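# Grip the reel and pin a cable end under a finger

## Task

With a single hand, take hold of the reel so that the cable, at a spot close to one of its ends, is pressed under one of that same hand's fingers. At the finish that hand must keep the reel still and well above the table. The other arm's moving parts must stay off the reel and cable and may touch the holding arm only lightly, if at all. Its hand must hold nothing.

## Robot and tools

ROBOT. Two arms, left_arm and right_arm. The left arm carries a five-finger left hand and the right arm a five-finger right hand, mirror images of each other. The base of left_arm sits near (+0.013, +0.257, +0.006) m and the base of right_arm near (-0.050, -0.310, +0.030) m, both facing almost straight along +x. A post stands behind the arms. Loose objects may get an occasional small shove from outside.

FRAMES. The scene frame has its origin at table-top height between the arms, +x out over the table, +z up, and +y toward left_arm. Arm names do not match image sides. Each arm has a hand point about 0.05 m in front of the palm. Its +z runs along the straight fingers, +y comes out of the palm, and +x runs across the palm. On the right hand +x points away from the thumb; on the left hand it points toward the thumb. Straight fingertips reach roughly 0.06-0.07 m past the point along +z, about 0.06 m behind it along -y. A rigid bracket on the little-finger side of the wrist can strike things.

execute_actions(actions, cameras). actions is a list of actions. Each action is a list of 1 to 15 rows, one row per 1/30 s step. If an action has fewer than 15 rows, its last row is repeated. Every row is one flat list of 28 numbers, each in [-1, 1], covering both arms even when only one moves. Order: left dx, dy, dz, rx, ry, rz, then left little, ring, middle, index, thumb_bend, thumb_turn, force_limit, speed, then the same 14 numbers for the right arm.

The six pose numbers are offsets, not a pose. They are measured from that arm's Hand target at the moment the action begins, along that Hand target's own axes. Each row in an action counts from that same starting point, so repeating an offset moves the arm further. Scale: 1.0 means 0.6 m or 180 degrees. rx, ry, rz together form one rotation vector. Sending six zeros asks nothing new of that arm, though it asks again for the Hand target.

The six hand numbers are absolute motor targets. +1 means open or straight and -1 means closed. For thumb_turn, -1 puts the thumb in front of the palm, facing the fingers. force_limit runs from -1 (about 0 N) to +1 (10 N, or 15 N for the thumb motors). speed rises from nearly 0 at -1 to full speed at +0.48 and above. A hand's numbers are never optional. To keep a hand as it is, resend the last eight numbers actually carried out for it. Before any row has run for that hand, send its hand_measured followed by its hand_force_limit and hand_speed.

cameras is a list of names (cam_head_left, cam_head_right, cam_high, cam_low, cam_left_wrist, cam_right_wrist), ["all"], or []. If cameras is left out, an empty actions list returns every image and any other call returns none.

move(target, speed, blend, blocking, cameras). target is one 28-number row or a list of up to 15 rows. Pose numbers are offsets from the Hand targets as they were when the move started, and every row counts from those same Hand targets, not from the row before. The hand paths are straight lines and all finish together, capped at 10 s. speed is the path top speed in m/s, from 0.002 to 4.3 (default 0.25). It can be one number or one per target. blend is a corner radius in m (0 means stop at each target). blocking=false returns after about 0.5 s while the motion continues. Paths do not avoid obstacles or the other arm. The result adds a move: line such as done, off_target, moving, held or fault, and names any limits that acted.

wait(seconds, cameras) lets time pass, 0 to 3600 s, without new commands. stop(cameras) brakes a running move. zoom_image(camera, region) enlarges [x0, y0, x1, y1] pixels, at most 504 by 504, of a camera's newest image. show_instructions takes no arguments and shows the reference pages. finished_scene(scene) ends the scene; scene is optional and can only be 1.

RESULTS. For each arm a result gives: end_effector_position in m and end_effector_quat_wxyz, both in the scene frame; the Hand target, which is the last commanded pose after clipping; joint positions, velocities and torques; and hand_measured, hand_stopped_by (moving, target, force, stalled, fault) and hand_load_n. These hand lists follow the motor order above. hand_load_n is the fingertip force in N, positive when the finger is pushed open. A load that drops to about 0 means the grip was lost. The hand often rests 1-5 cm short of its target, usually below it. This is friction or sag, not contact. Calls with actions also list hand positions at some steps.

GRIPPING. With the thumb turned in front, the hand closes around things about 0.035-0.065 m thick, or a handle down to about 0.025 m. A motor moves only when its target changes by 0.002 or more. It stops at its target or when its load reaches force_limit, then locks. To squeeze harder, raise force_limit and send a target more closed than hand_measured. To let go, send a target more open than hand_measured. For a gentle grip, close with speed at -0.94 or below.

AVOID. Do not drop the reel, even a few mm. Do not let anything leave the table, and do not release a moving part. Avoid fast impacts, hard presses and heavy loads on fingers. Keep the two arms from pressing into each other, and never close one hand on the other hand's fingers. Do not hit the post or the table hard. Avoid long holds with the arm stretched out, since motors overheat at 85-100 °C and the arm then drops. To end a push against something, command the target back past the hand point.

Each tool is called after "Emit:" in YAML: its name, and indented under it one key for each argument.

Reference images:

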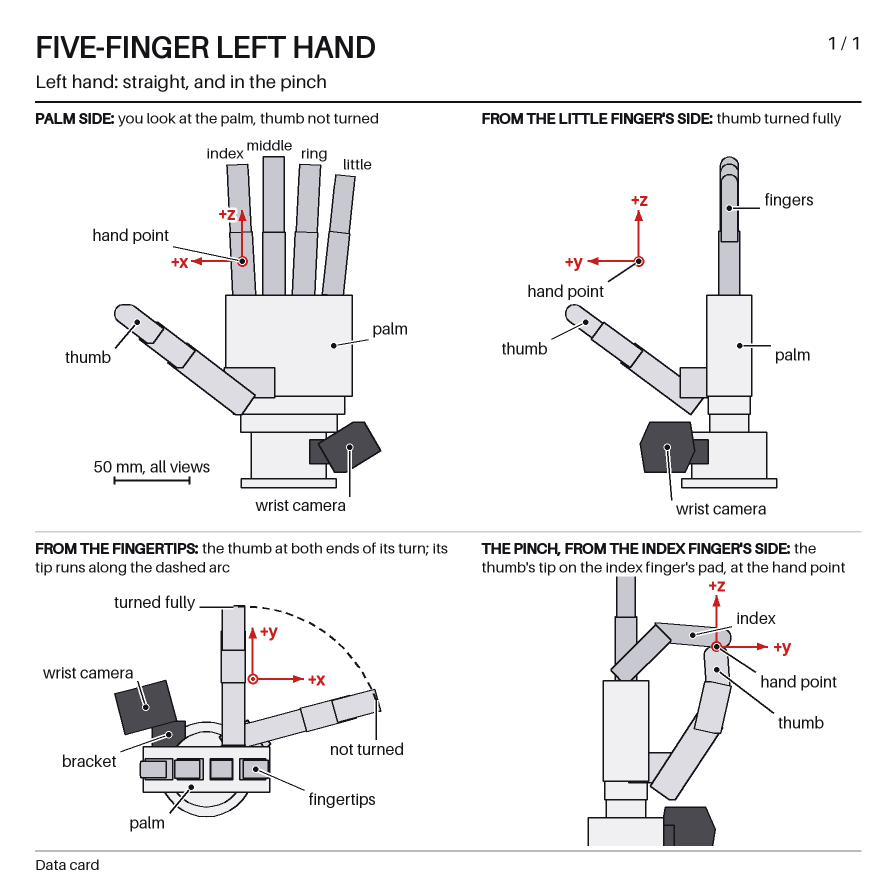

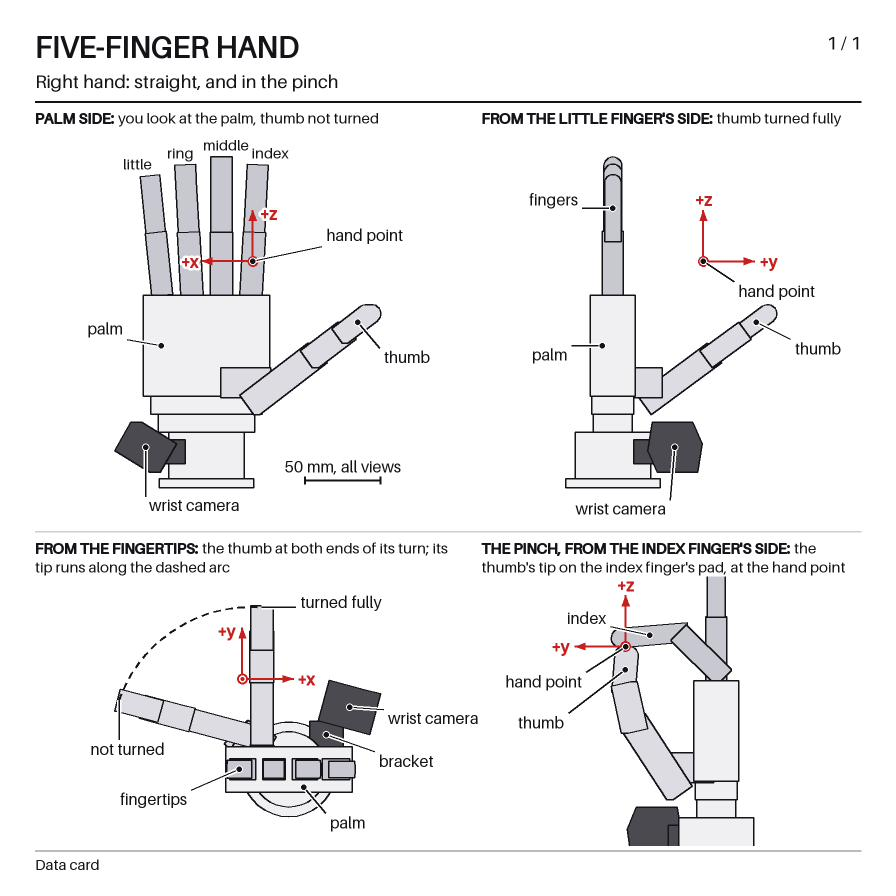

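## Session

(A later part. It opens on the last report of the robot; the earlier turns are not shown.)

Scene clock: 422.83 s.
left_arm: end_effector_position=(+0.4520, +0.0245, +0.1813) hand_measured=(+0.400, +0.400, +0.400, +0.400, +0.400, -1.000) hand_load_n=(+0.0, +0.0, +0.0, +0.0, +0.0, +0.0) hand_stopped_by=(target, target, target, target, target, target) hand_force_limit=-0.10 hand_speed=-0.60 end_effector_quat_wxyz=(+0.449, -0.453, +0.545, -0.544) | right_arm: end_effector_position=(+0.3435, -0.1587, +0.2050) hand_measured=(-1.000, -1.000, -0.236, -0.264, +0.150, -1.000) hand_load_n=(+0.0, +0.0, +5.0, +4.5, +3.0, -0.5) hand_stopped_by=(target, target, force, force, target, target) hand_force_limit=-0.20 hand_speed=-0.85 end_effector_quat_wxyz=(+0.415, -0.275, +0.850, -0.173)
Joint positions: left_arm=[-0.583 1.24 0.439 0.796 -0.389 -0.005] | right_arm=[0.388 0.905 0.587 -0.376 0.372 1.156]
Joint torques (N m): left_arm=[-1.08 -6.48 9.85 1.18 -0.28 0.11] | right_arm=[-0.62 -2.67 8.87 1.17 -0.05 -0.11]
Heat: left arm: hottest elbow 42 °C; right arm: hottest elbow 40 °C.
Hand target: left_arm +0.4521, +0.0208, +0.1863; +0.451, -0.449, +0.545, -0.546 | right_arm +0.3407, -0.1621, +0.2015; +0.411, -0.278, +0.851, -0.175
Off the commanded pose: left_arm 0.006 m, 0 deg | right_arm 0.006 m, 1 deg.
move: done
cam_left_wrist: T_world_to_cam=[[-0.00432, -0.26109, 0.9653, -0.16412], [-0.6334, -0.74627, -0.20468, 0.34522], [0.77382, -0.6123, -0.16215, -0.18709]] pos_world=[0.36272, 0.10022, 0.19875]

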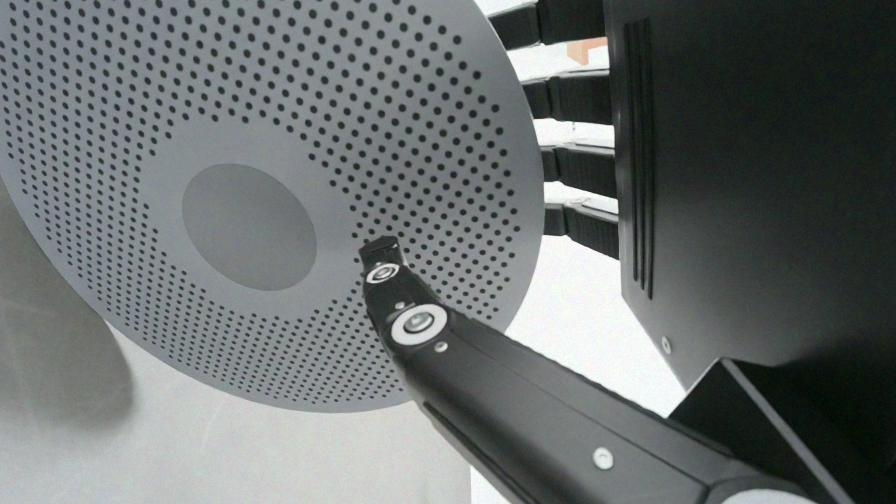

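Emit:
move:
  target: [0,0,0,0,0,0,0.4,0.4,0.4,0.4,0.4,-1,-0.1,-0.6, -0.0815,-0.0423,0.119,-0.0936,-0.0814,-0.0928,-1,-1,-0.6,-0.5,0.15,-1,-0.2,-0.85]
  speed: 0.08
  cameras: ["all"]

Emit:
zoom_image:
  camera: "cam_head_left"
  region: [290, 200, 440, 320]

Emit:
zoom_image:
  camera: "cam_high"
  region: [420, 100, 560, 240]

Emit:
zoom_image:
  camera: "cam_low"
  region: [440, 150, 740, 370]

Scene clock: 428.23 s.
left_arm: end_effector_position=(+0.4519, +0.0245, +0.1812) hand_measured=(+0.400, +0.400, +0.400, +0.400, +0.400, -1.000) hand_load_n=(+0.0, +0.0, +0.0, +0.0, +0.0, +0.0) hand_stopped_by=(target, target, target, target, target, target) hand_force_limit=-0.10 hand_speed=-0.60 end_effector_quat_wxyz=(+0.449, -0.453, +0.545, -0.544) | right_arm: end_effector_position=(+0.4056, -0.1564, +0.1729) hand_measured=(-1.000, -1.000, -0.236, -0.264, +0.150, -1.000) hand_load_n=(+0.0, +0.0, +4.5, +5.0, +3.0, -0.5) hand_stopped_by=(target, target, force, force, target, target) hand_force_limit=-0.20 hand_speed=-0.85 end_effector_quat_wxyz=(+0.413, -0.477, +0.774, -0.055)
Joint positions: left_arm=[-0.583 1.24 0.439 0.796 -0.389 -0.005] | right_arm=[0.107 1.251 0.756 -0.241 -0.236 0.677]
Joint torques (N m): left_arm=[-1.08 -6.48 9.84 1.16 -0.28 0.12] | right_arm=[-0.79 -5.48 13.6 1.92 -0.38 -0.1]
Heat: left arm: hottest elbow 42 °C; right arm: hottest elbow 41 °C.
Hand target: left_arm +0.4521, +0.0208, +0.1863; +0.451, -0.449, +0.545, -0.546 | right_arm +0.4307, -0.1569, +0.2014; +0.440, -0.475, +0.759, -0.070
Off the commanded pose: left_arm 0.006 m, 1 deg | right_arm 0.038 m, 4 deg.
move: off_target (right_arm)
cam_left_wrist: T_world_to_cam=[[-0.00394, -0.26126, 0.96526, -0.16413], [-0.63345, -0.74625, -0.20457, 0.34519], [0.77377, -0.61225, -0.16256, -0.18701]] pos_world=[0.36272, 0.10022, 0.19865]
cam_right_wrist: T_world_to_cam=[[-0.7355, 0.28342, -0.6154, 0.44601], [-0.33451, 0.63797, 0.69361, 0.11812], [0.58919, 0.71601, -0.37441, 0.05329]] pos_world=[0.33616, -0.23992, 0.2125]

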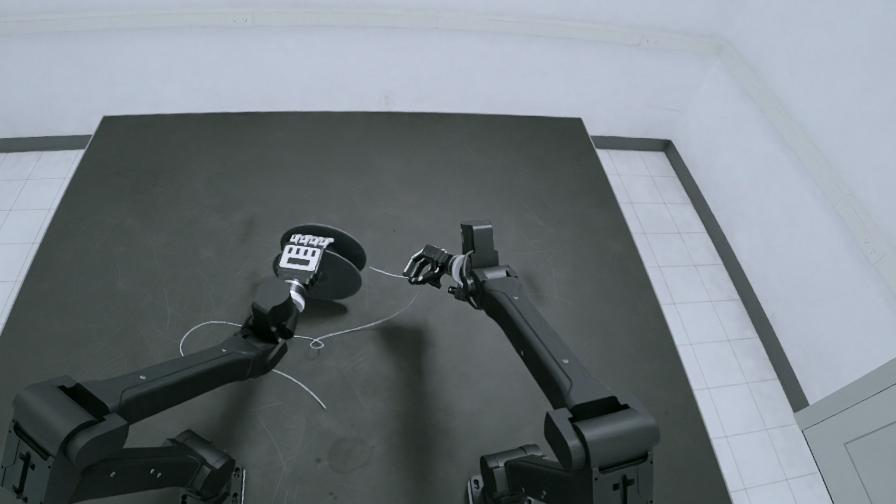

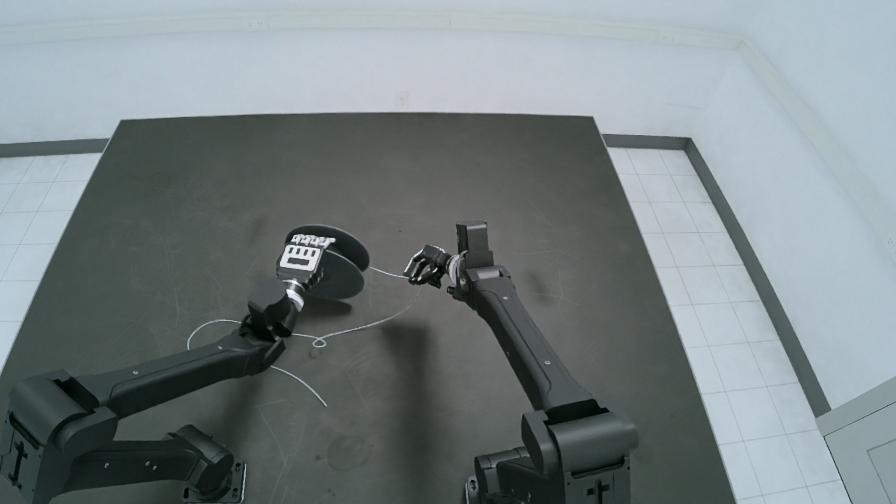

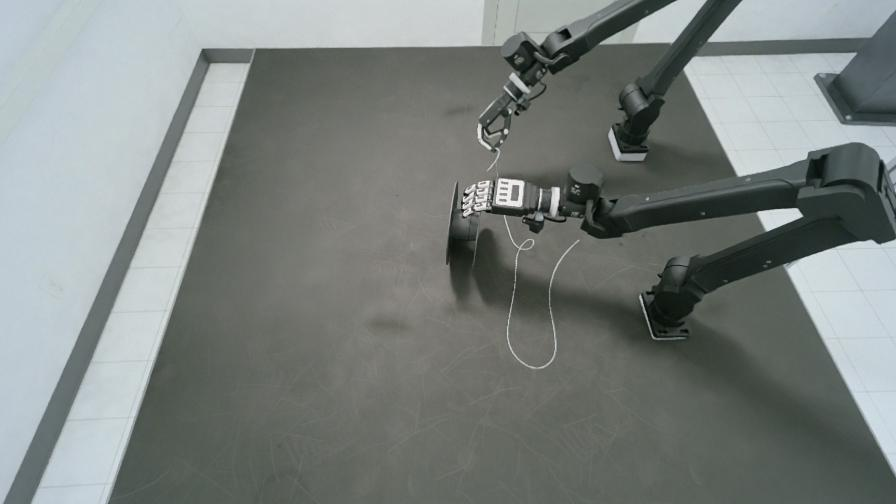

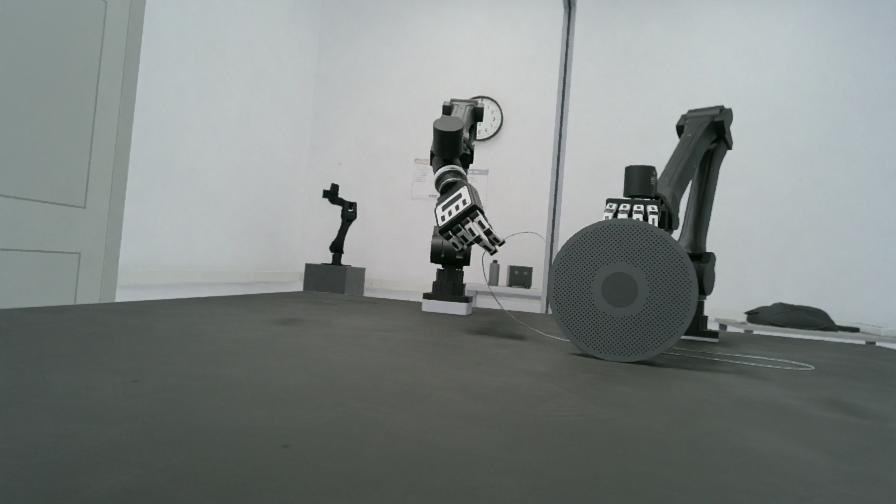

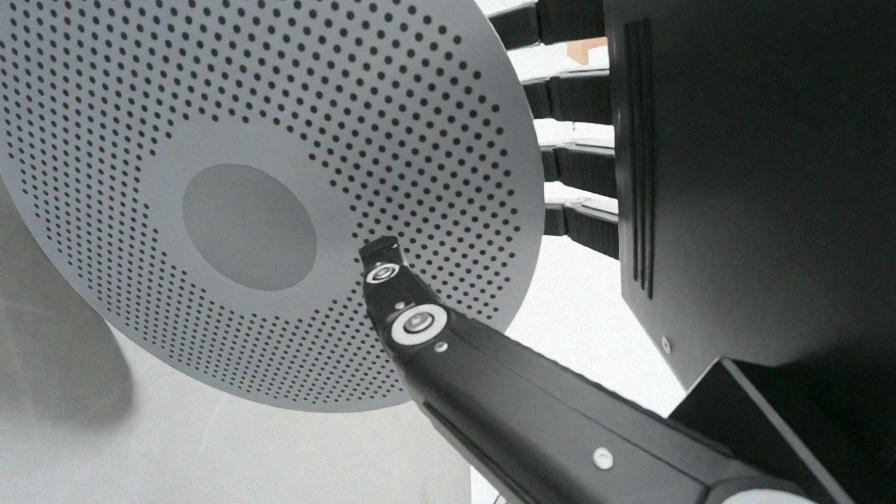

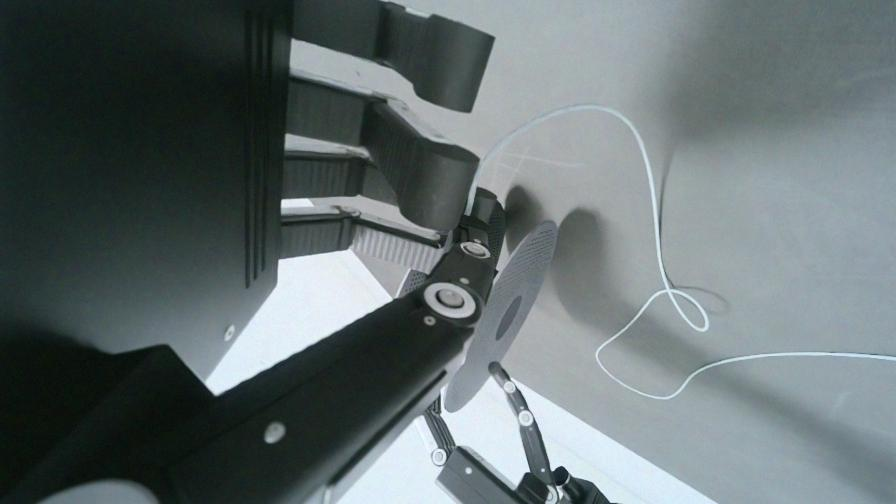

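Scaled by 3.360 from the camera's image (finer frame: 1280x720).

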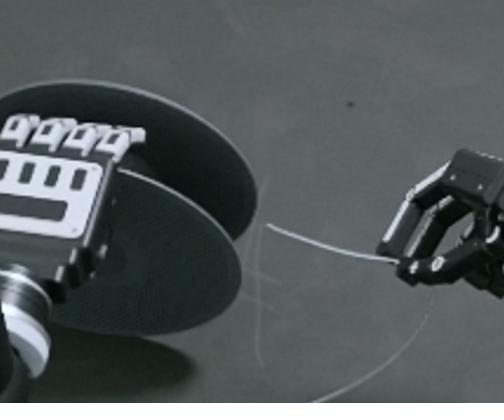

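Scaled by 3.600 from the camera's image (finer frame: 1280x720).

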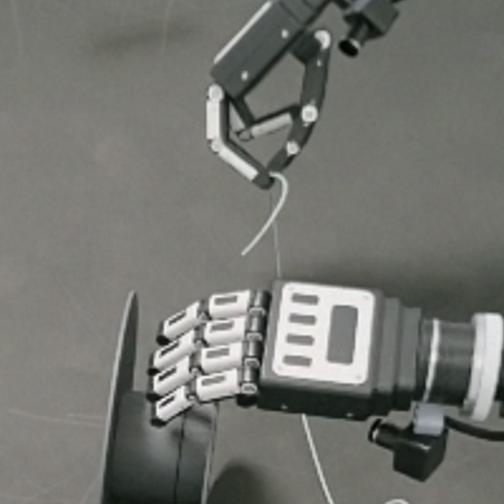

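Scaled by 1.680 from the camera's image (finer frame: 1280x720).

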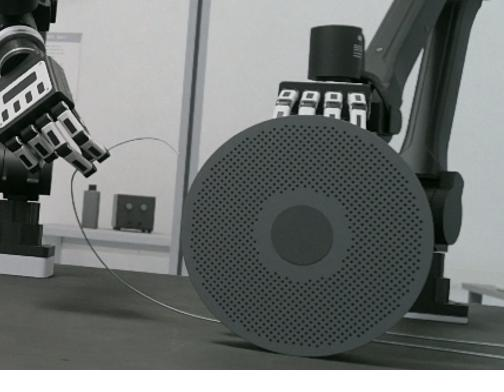

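Emit:
move:
  target: [0,0,0,0,0,0,0.4,0.4,0.4,0.4,0.4,-1,-0.1,-0.6, 0.0032,-0.0243,0.029,0,0,0,-1,-1,-0.6,-0.5,0.15,-1,-0.2,-0.85]
  speed: 0.06
  cameras: ["cam_head_left","cam_high","cam_low"]

Emit:
zoom_image:
  camera: "cam_head_left"
  region: [320, 220, 440, 310]

Emit:
zoom_image:
  camera: "cam_high"
  region: [420, 100, 560, 240]

Emit:
zoom_image:
  camera: "cam_low"
  region: [440, 180, 600, 300]

Scene clock: 430.43 s.
left_arm: end_effector_position=(+0.4519, +0.0245, +0.1812) hand_measured=(+0.400, +0.400, +0.400, +0.400, +0.400, -1.000) hand_load_n=(+0.0, +0.0, +0.0, +0.0, +0.0, +0.0) hand_stopped_by=(target, target, target, target, target, target) hand_force_limit=-0.10 hand_speed=-0.60 end_effector_quat_wxyz=(+0.449, -0.453, +0.545, -0.544) | right_arm: end_effector_position=(+0.4267, -0.1600, +0.1683) hand_measured=(-1.000, -1.000, -0.236, -0.264, +0.150, -1.000) hand_load_n=(+0.0, +0.5, +5.0, +5.0, +3.0, -0.5) hand_stopped_by=(target, target, force, force, target, target) hand_force_limit=-0.20 hand_speed=-0.85 end_effector_quat_wxyz=(+0.412, -0.477, +0.775, -0.054)
Joint positions: left_arm=[-0.583 1.24 0.439 0.796 -0.389 -0.005] | right_arm=[0.092 1.317 0.802 -0.228 -0.248 0.667]
Joint torques (N m): left_arm=[-1.03 -6.48 9.83 1.17 -0.29 0.11] | right_arm=[-0.67 -6.53 13.49 2 -0.4 -0.13]
Heat: left arm: hottest elbow 42 °C; right arm: hottest elbow 41 °C.
Hand target: left_arm +0.4521, +0.0208, +0.1863; +0.451, -0.449, +0.545, -0.546 | right_arm +0.4528, -0.1608, +0.1973; +0.440, -0.475, +0.759, -0.070
Off the commanded pose: left_arm 0.006 m, 1 deg | right_arm 0.039 m, 4 deg.
move: off_target (right_arm)

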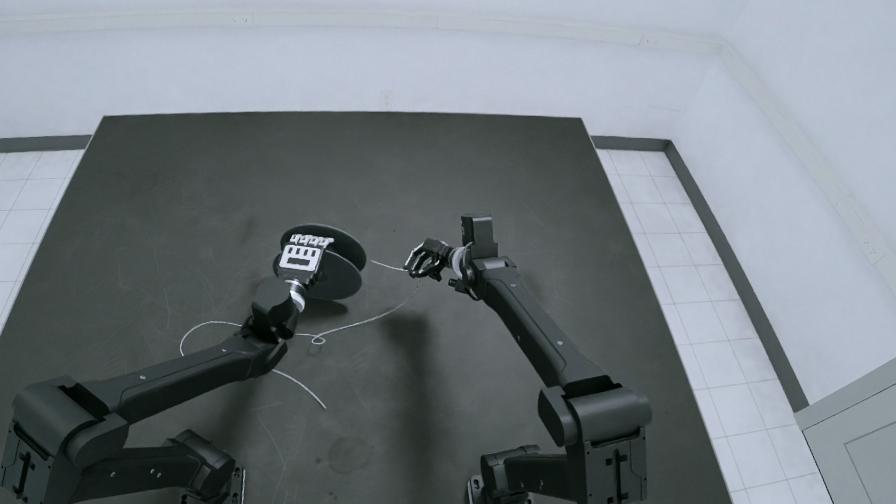

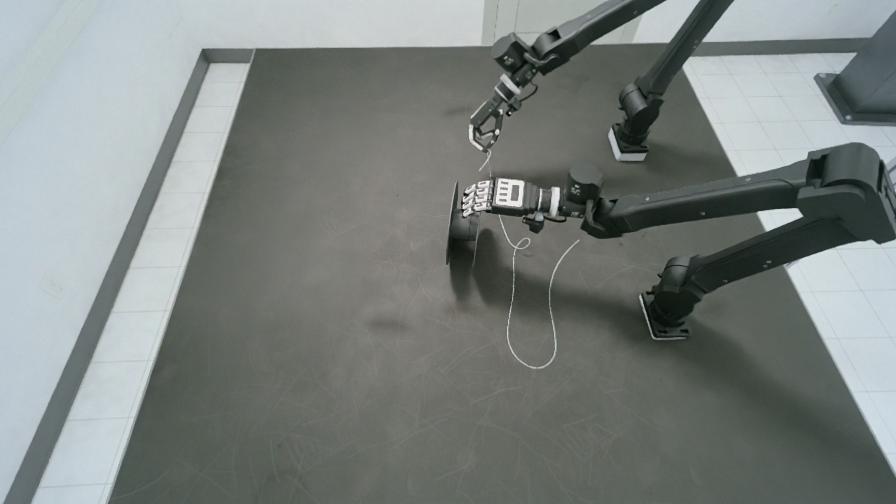

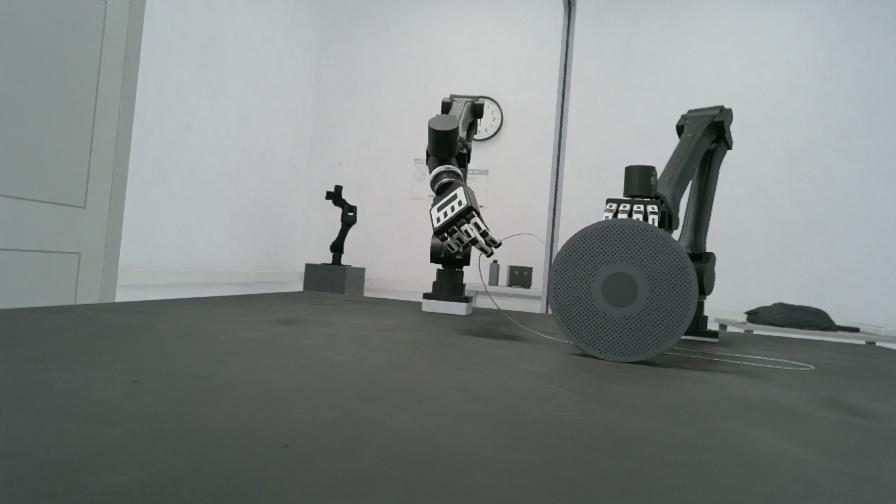

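Scaled by 4.200 from the camera's image (finer frame: 1280x720).

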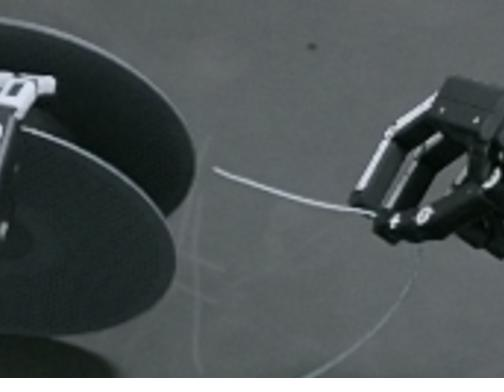

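Scaled by 3.600 from the camera's image (finer frame: 1280x720).

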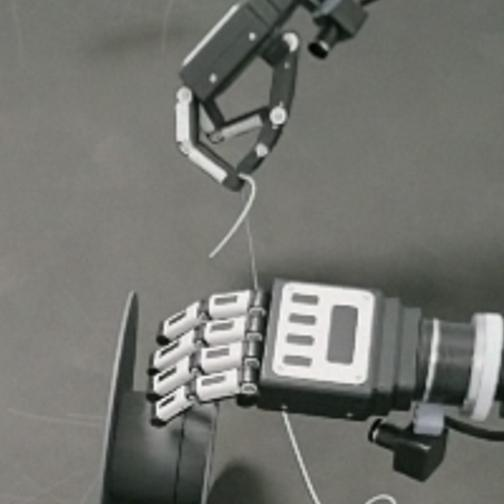

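Scaled by 3.150 from the camera's image (finer frame: 1280x720).

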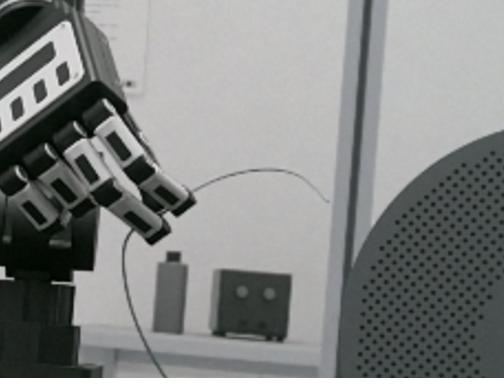

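Emit:
move:
  target: [0,0,0,0,0,0,0.4,0.4,0.4,0.4,0.4,-1,-0.1,-0.6, -0.0732,0.0375,0.0403,0,0,0,-1,-1,-0.6,-0.5,0.15,-1,-0.2,-0.85]
  speed: 0.05
  cameras: ["cam_head_left","cam_high","cam_low","cam_left_wrist","cam_right_wrist"]

Emit:
zoom_image:
  camera: "cam_head_left"
  region: [300, 210, 420, 300]

Emit:
zoom_image:
  camera: "cam_high"
  region: [420, 120, 540, 240]

Emit:
zoom_image:
  camera: "cam_low"
  region: [440, 180, 640, 300]

Scene clock: 433.37 s.
left_arm: end_effector_position=(+0.4519, +0.0245, +0.1812) hand_measured=(+0.400, +0.400, +0.400, +0.400, +0.400, -1.000) hand_load_n=(+0.0, +0.0, +0.0, +0.0, +0.0, +0.0) hand_stopped_by=(target, target, target, target, target, target) hand_force_limit=-0.10 hand_speed=-0.60 end_effector_quat_wxyz=(+0.449, -0.453, +0.545, -0.544) | right_arm: end_effector_position=(+0.4375, -0.1150, +0.1684) hand_measured=(-1.000, -1.000, -0.236, -0.264, +0.150, -1.000) hand_load_n=(+0.0, +0.0, +5.0, +5.0, +3.0, -0.5) hand_stopped_by=(target, target, force, force, target, target) hand_force_limit=-0.20 hand_speed=-0.85 end_effector_quat_wxyz=(+0.412, -0.482, +0.771, -0.061)
Joint positions: left_arm=[-0.583 1.24 0.439 0.796 -0.389 -0.005] | right_arm=[0.206 1.36 0.843 -0.206 -0.156 0.728]
Joint torques (N m): left_arm=[-1.08 -6.42 9.84 1.18 -0.28 0.11] | right_arm=[0.44 -6.89 13.55 2.07 -0.03 0.07]
Heat: left arm: hottest elbow 42 °C; right arm: hottest elbow 41 °C.
Hand target: left_arm +0.4521, +0.0208, +0.1863; +0.451, -0.449, +0.545, -0.546 | right_arm +0.4629, -0.1069, +0.1975; +0.440, -0.475, +0.759, -0.070
Off the commanded pose: left_arm 0.006 m, 1 deg | right_arm 0.039 m, 4 deg.
move: off_target (right_arm)
cam_left_wrist: T_world_to_cam=[[-0.00394, -0.26126, 0.96526, -0.16413], [-0.63345, -0.74625, -0.20457, 0.34519], [0.77377, -0.61225, -0.16256, -0.18701]] pos_world=[0.36272, 0.10022, 0.19865]
cam_right_wrist: T_world_to_cam=[[-0.73435, 0.2691, -0.62315, 0.45408], [-0.342, 0.64632, 0.68214, 0.11171], [0.58632, 0.71404, -0.38259, 0.00563]] pos_world=[0.36836, -0.19842, 0.20891]

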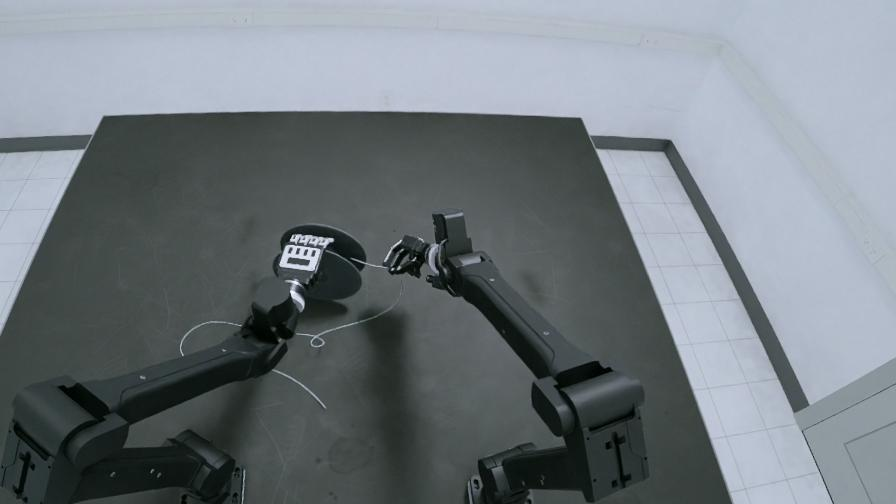

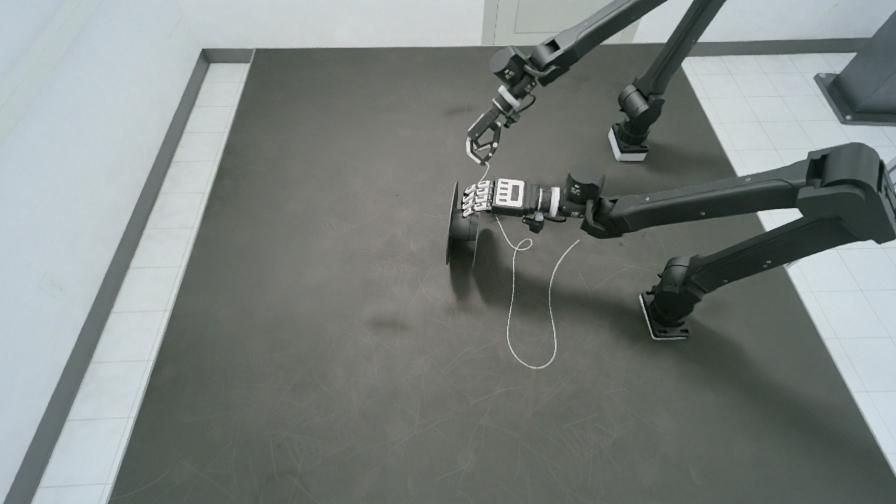

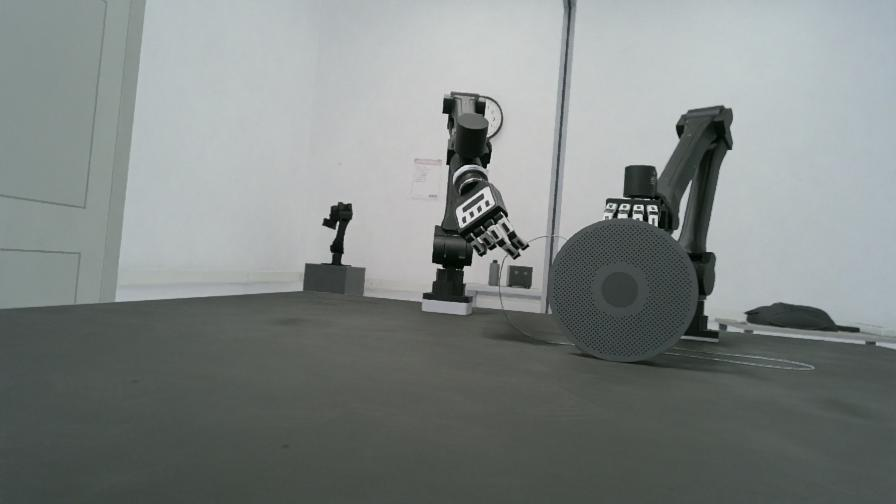

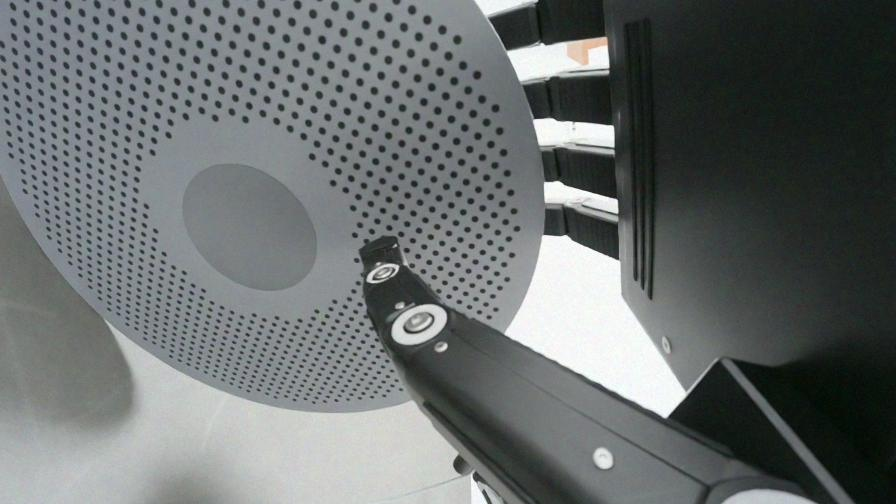

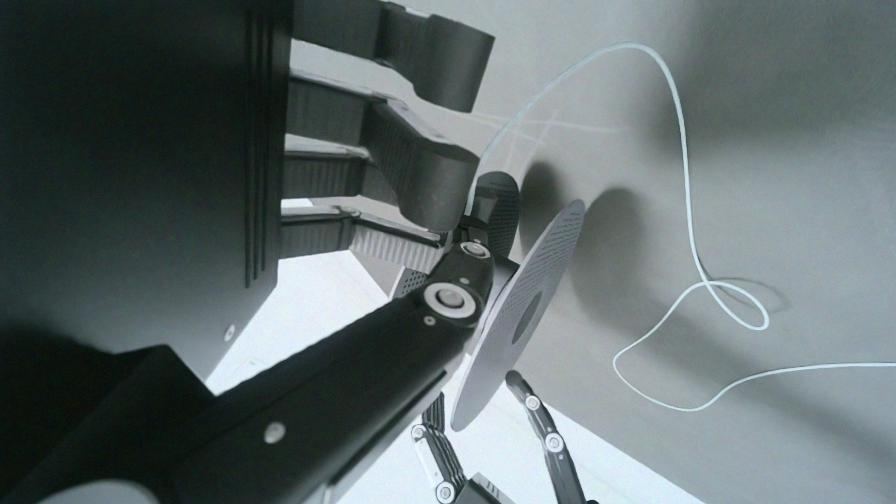

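Scaled by 4.200 from the camera's image (finer frame: 1280x720).

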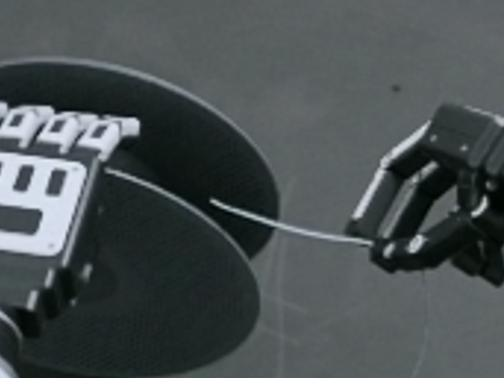

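Scaled by 4.200 from the camera's image (finer frame: 1280x720).

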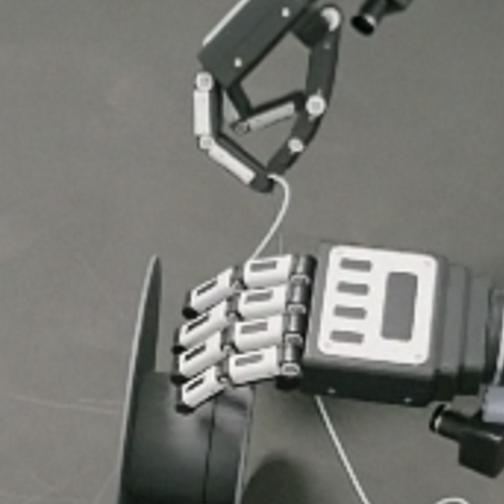

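Scaled by 2.520 from the camera's image (finer frame: 1280x720).

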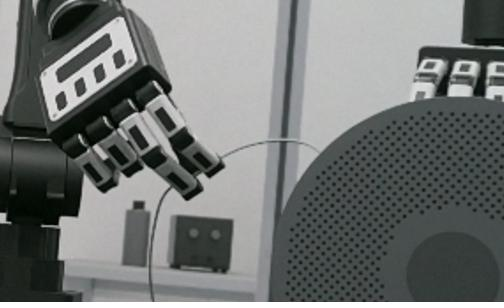

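Emit:
move:
  target: [0,0,0,0,0,0,0.4,0.4,0.4,0.4,0.4,-1,-0.1,-0.6, -0.0806,0.0432,0.0443,0,0,0,-1,-1,-0.6,-0.5,0.15,-1,-0.2,-0.85]
  speed: 0.04
  cameras: ["cam_head_left","cam_high","cam_low","cam_left_wrist","cam_right_wrist"]

Emit:
zoom_image:
  camera: "cam_head_left"
  region: [300, 210, 400, 290]

Emit:
zoom_image:
  camera: "cam_high"
  region: [420, 120, 540, 240]

Scene clock: 436.13 s.
left_arm: end_effector_position=(+0.4519, +0.0245, +0.1812) hand_measured=(+0.400, +0.400, +0.400, +0.400, +0.400, -1.000) hand_load_n=(+0.0, +0.0, +0.0, +0.0, +0.0, +0.0) hand_stopped_by=(target, target, target, target, target, target) hand_force_limit=-0.10 hand_speed=-0.60 end_effector_quat_wxyz=(+0.449, -0.453, +0.545, -0.544) | right_arm: end_effector_position=(+0.4491, -0.0588, +0.1673) hand_measured=(-1.000, -1.000, -0.236, -0.264, +0.150, -1.000) hand_load_n=(+0.0, +0.5, +5.0, +4.5, +3.0, -0.5) hand_stopped_by=(target, target, force, force, target, target) hand_force_limit=-0.20 hand_speed=-0.85 end_effector_quat_wxyz=(+0.410, -0.484, +0.771, -0.065)
Joint positions: left_arm=[-0.583 1.24 0.439 0.796 -0.389 -0.005] | right_arm=[0.335 1.428 0.909 -0.196 -0.053 0.807]
Joint torques (N m): left_arm=[-1.14 -6.42 9.85 1.17 -0.28 0.12] | right_arm=[0.62 -7.77 13.57 2.04 0.02 0.08]
Heat: left arm: hottest elbow 41 °C; right arm: hottest elbow 41 °C.
Hand target: left_arm +0.4521, +0.0208, +0.1863; +0.451, -0.449, +0.545, -0.546 | right_arm +0.4732, -0.0469, +0.1968; +0.440, -0.475, +0.759, -0.070
Off the commanded pose: left_arm 0.006 m, 1 deg | right_arm 0.040 m, 4 deg.
move: off_target (right_arm)
cam_left_wrist: T_world_to_cam=[[-0.00394, -0.26126, 0.96526, -0.16413], [-0.63345, -0.74625, -0.20457, 0.34519], [0.77377, -0.61225, -0.16256, -0.18701]] pos_world=[0.36272, 0.10022, 0.19865]
cam_right_wrist: T_world_to_cam=[[-0.73296, 0.26446, -0.62676, 0.44652], [-0.34256, 0.65251, 0.67593, 0.08172], [0.58772, 0.71014, -0.38767, -0.04182]] pos_world=[0.37986, -0.14171, 0.20841]

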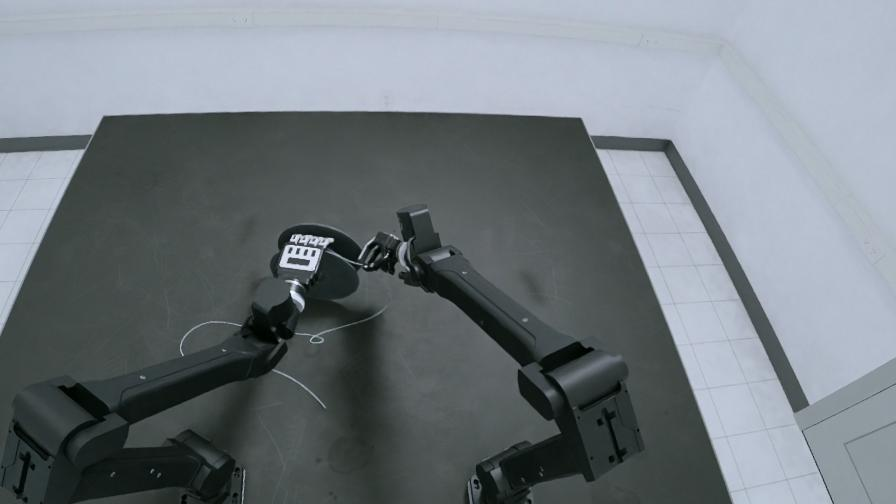

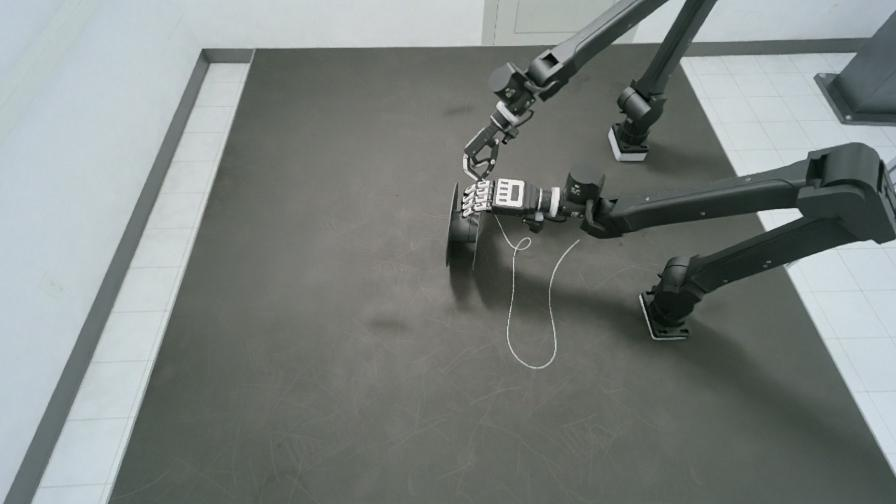

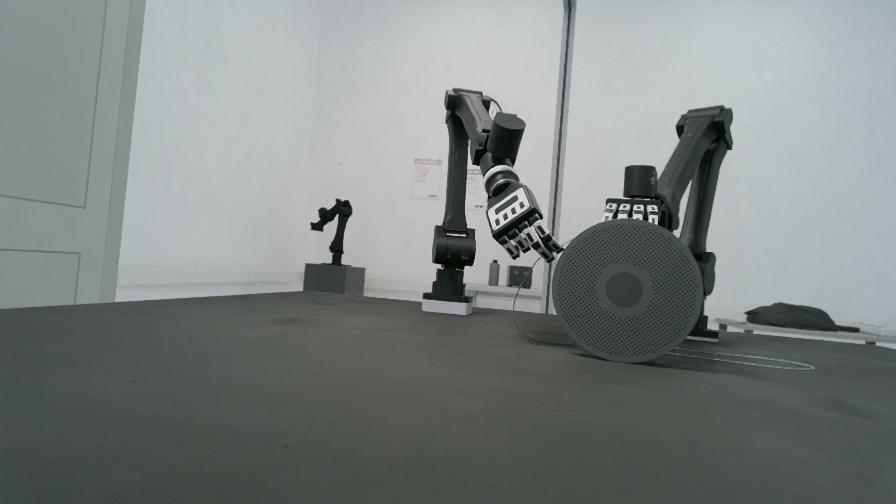

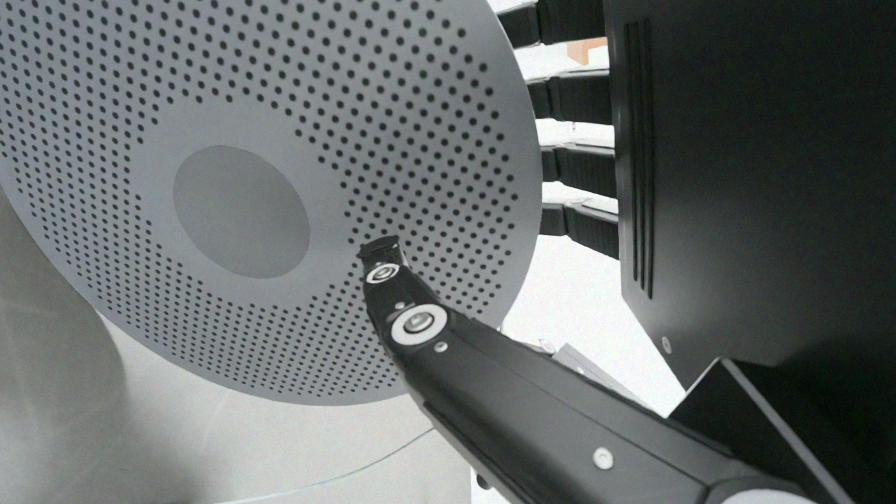

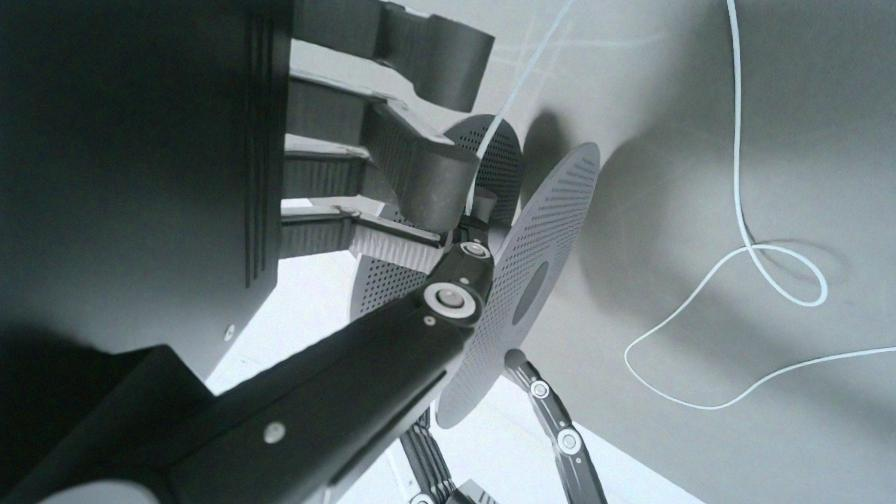

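Scaled by 5.040 from the camera's image (finer frame: 1280x720).

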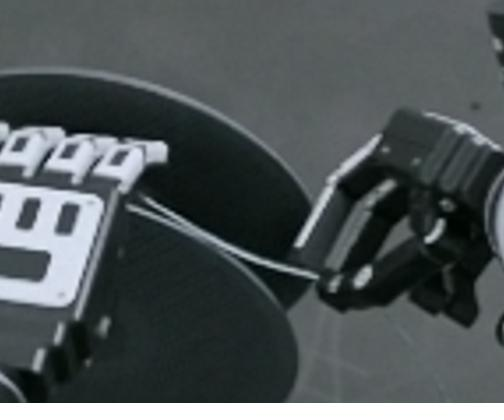

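Scaled by 4.200 from the camera's image (finer frame: 1280x720).

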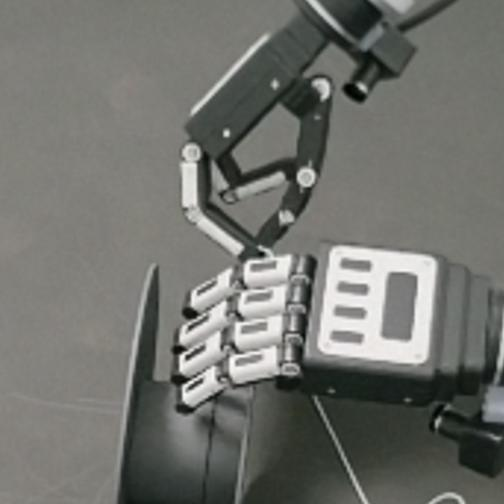

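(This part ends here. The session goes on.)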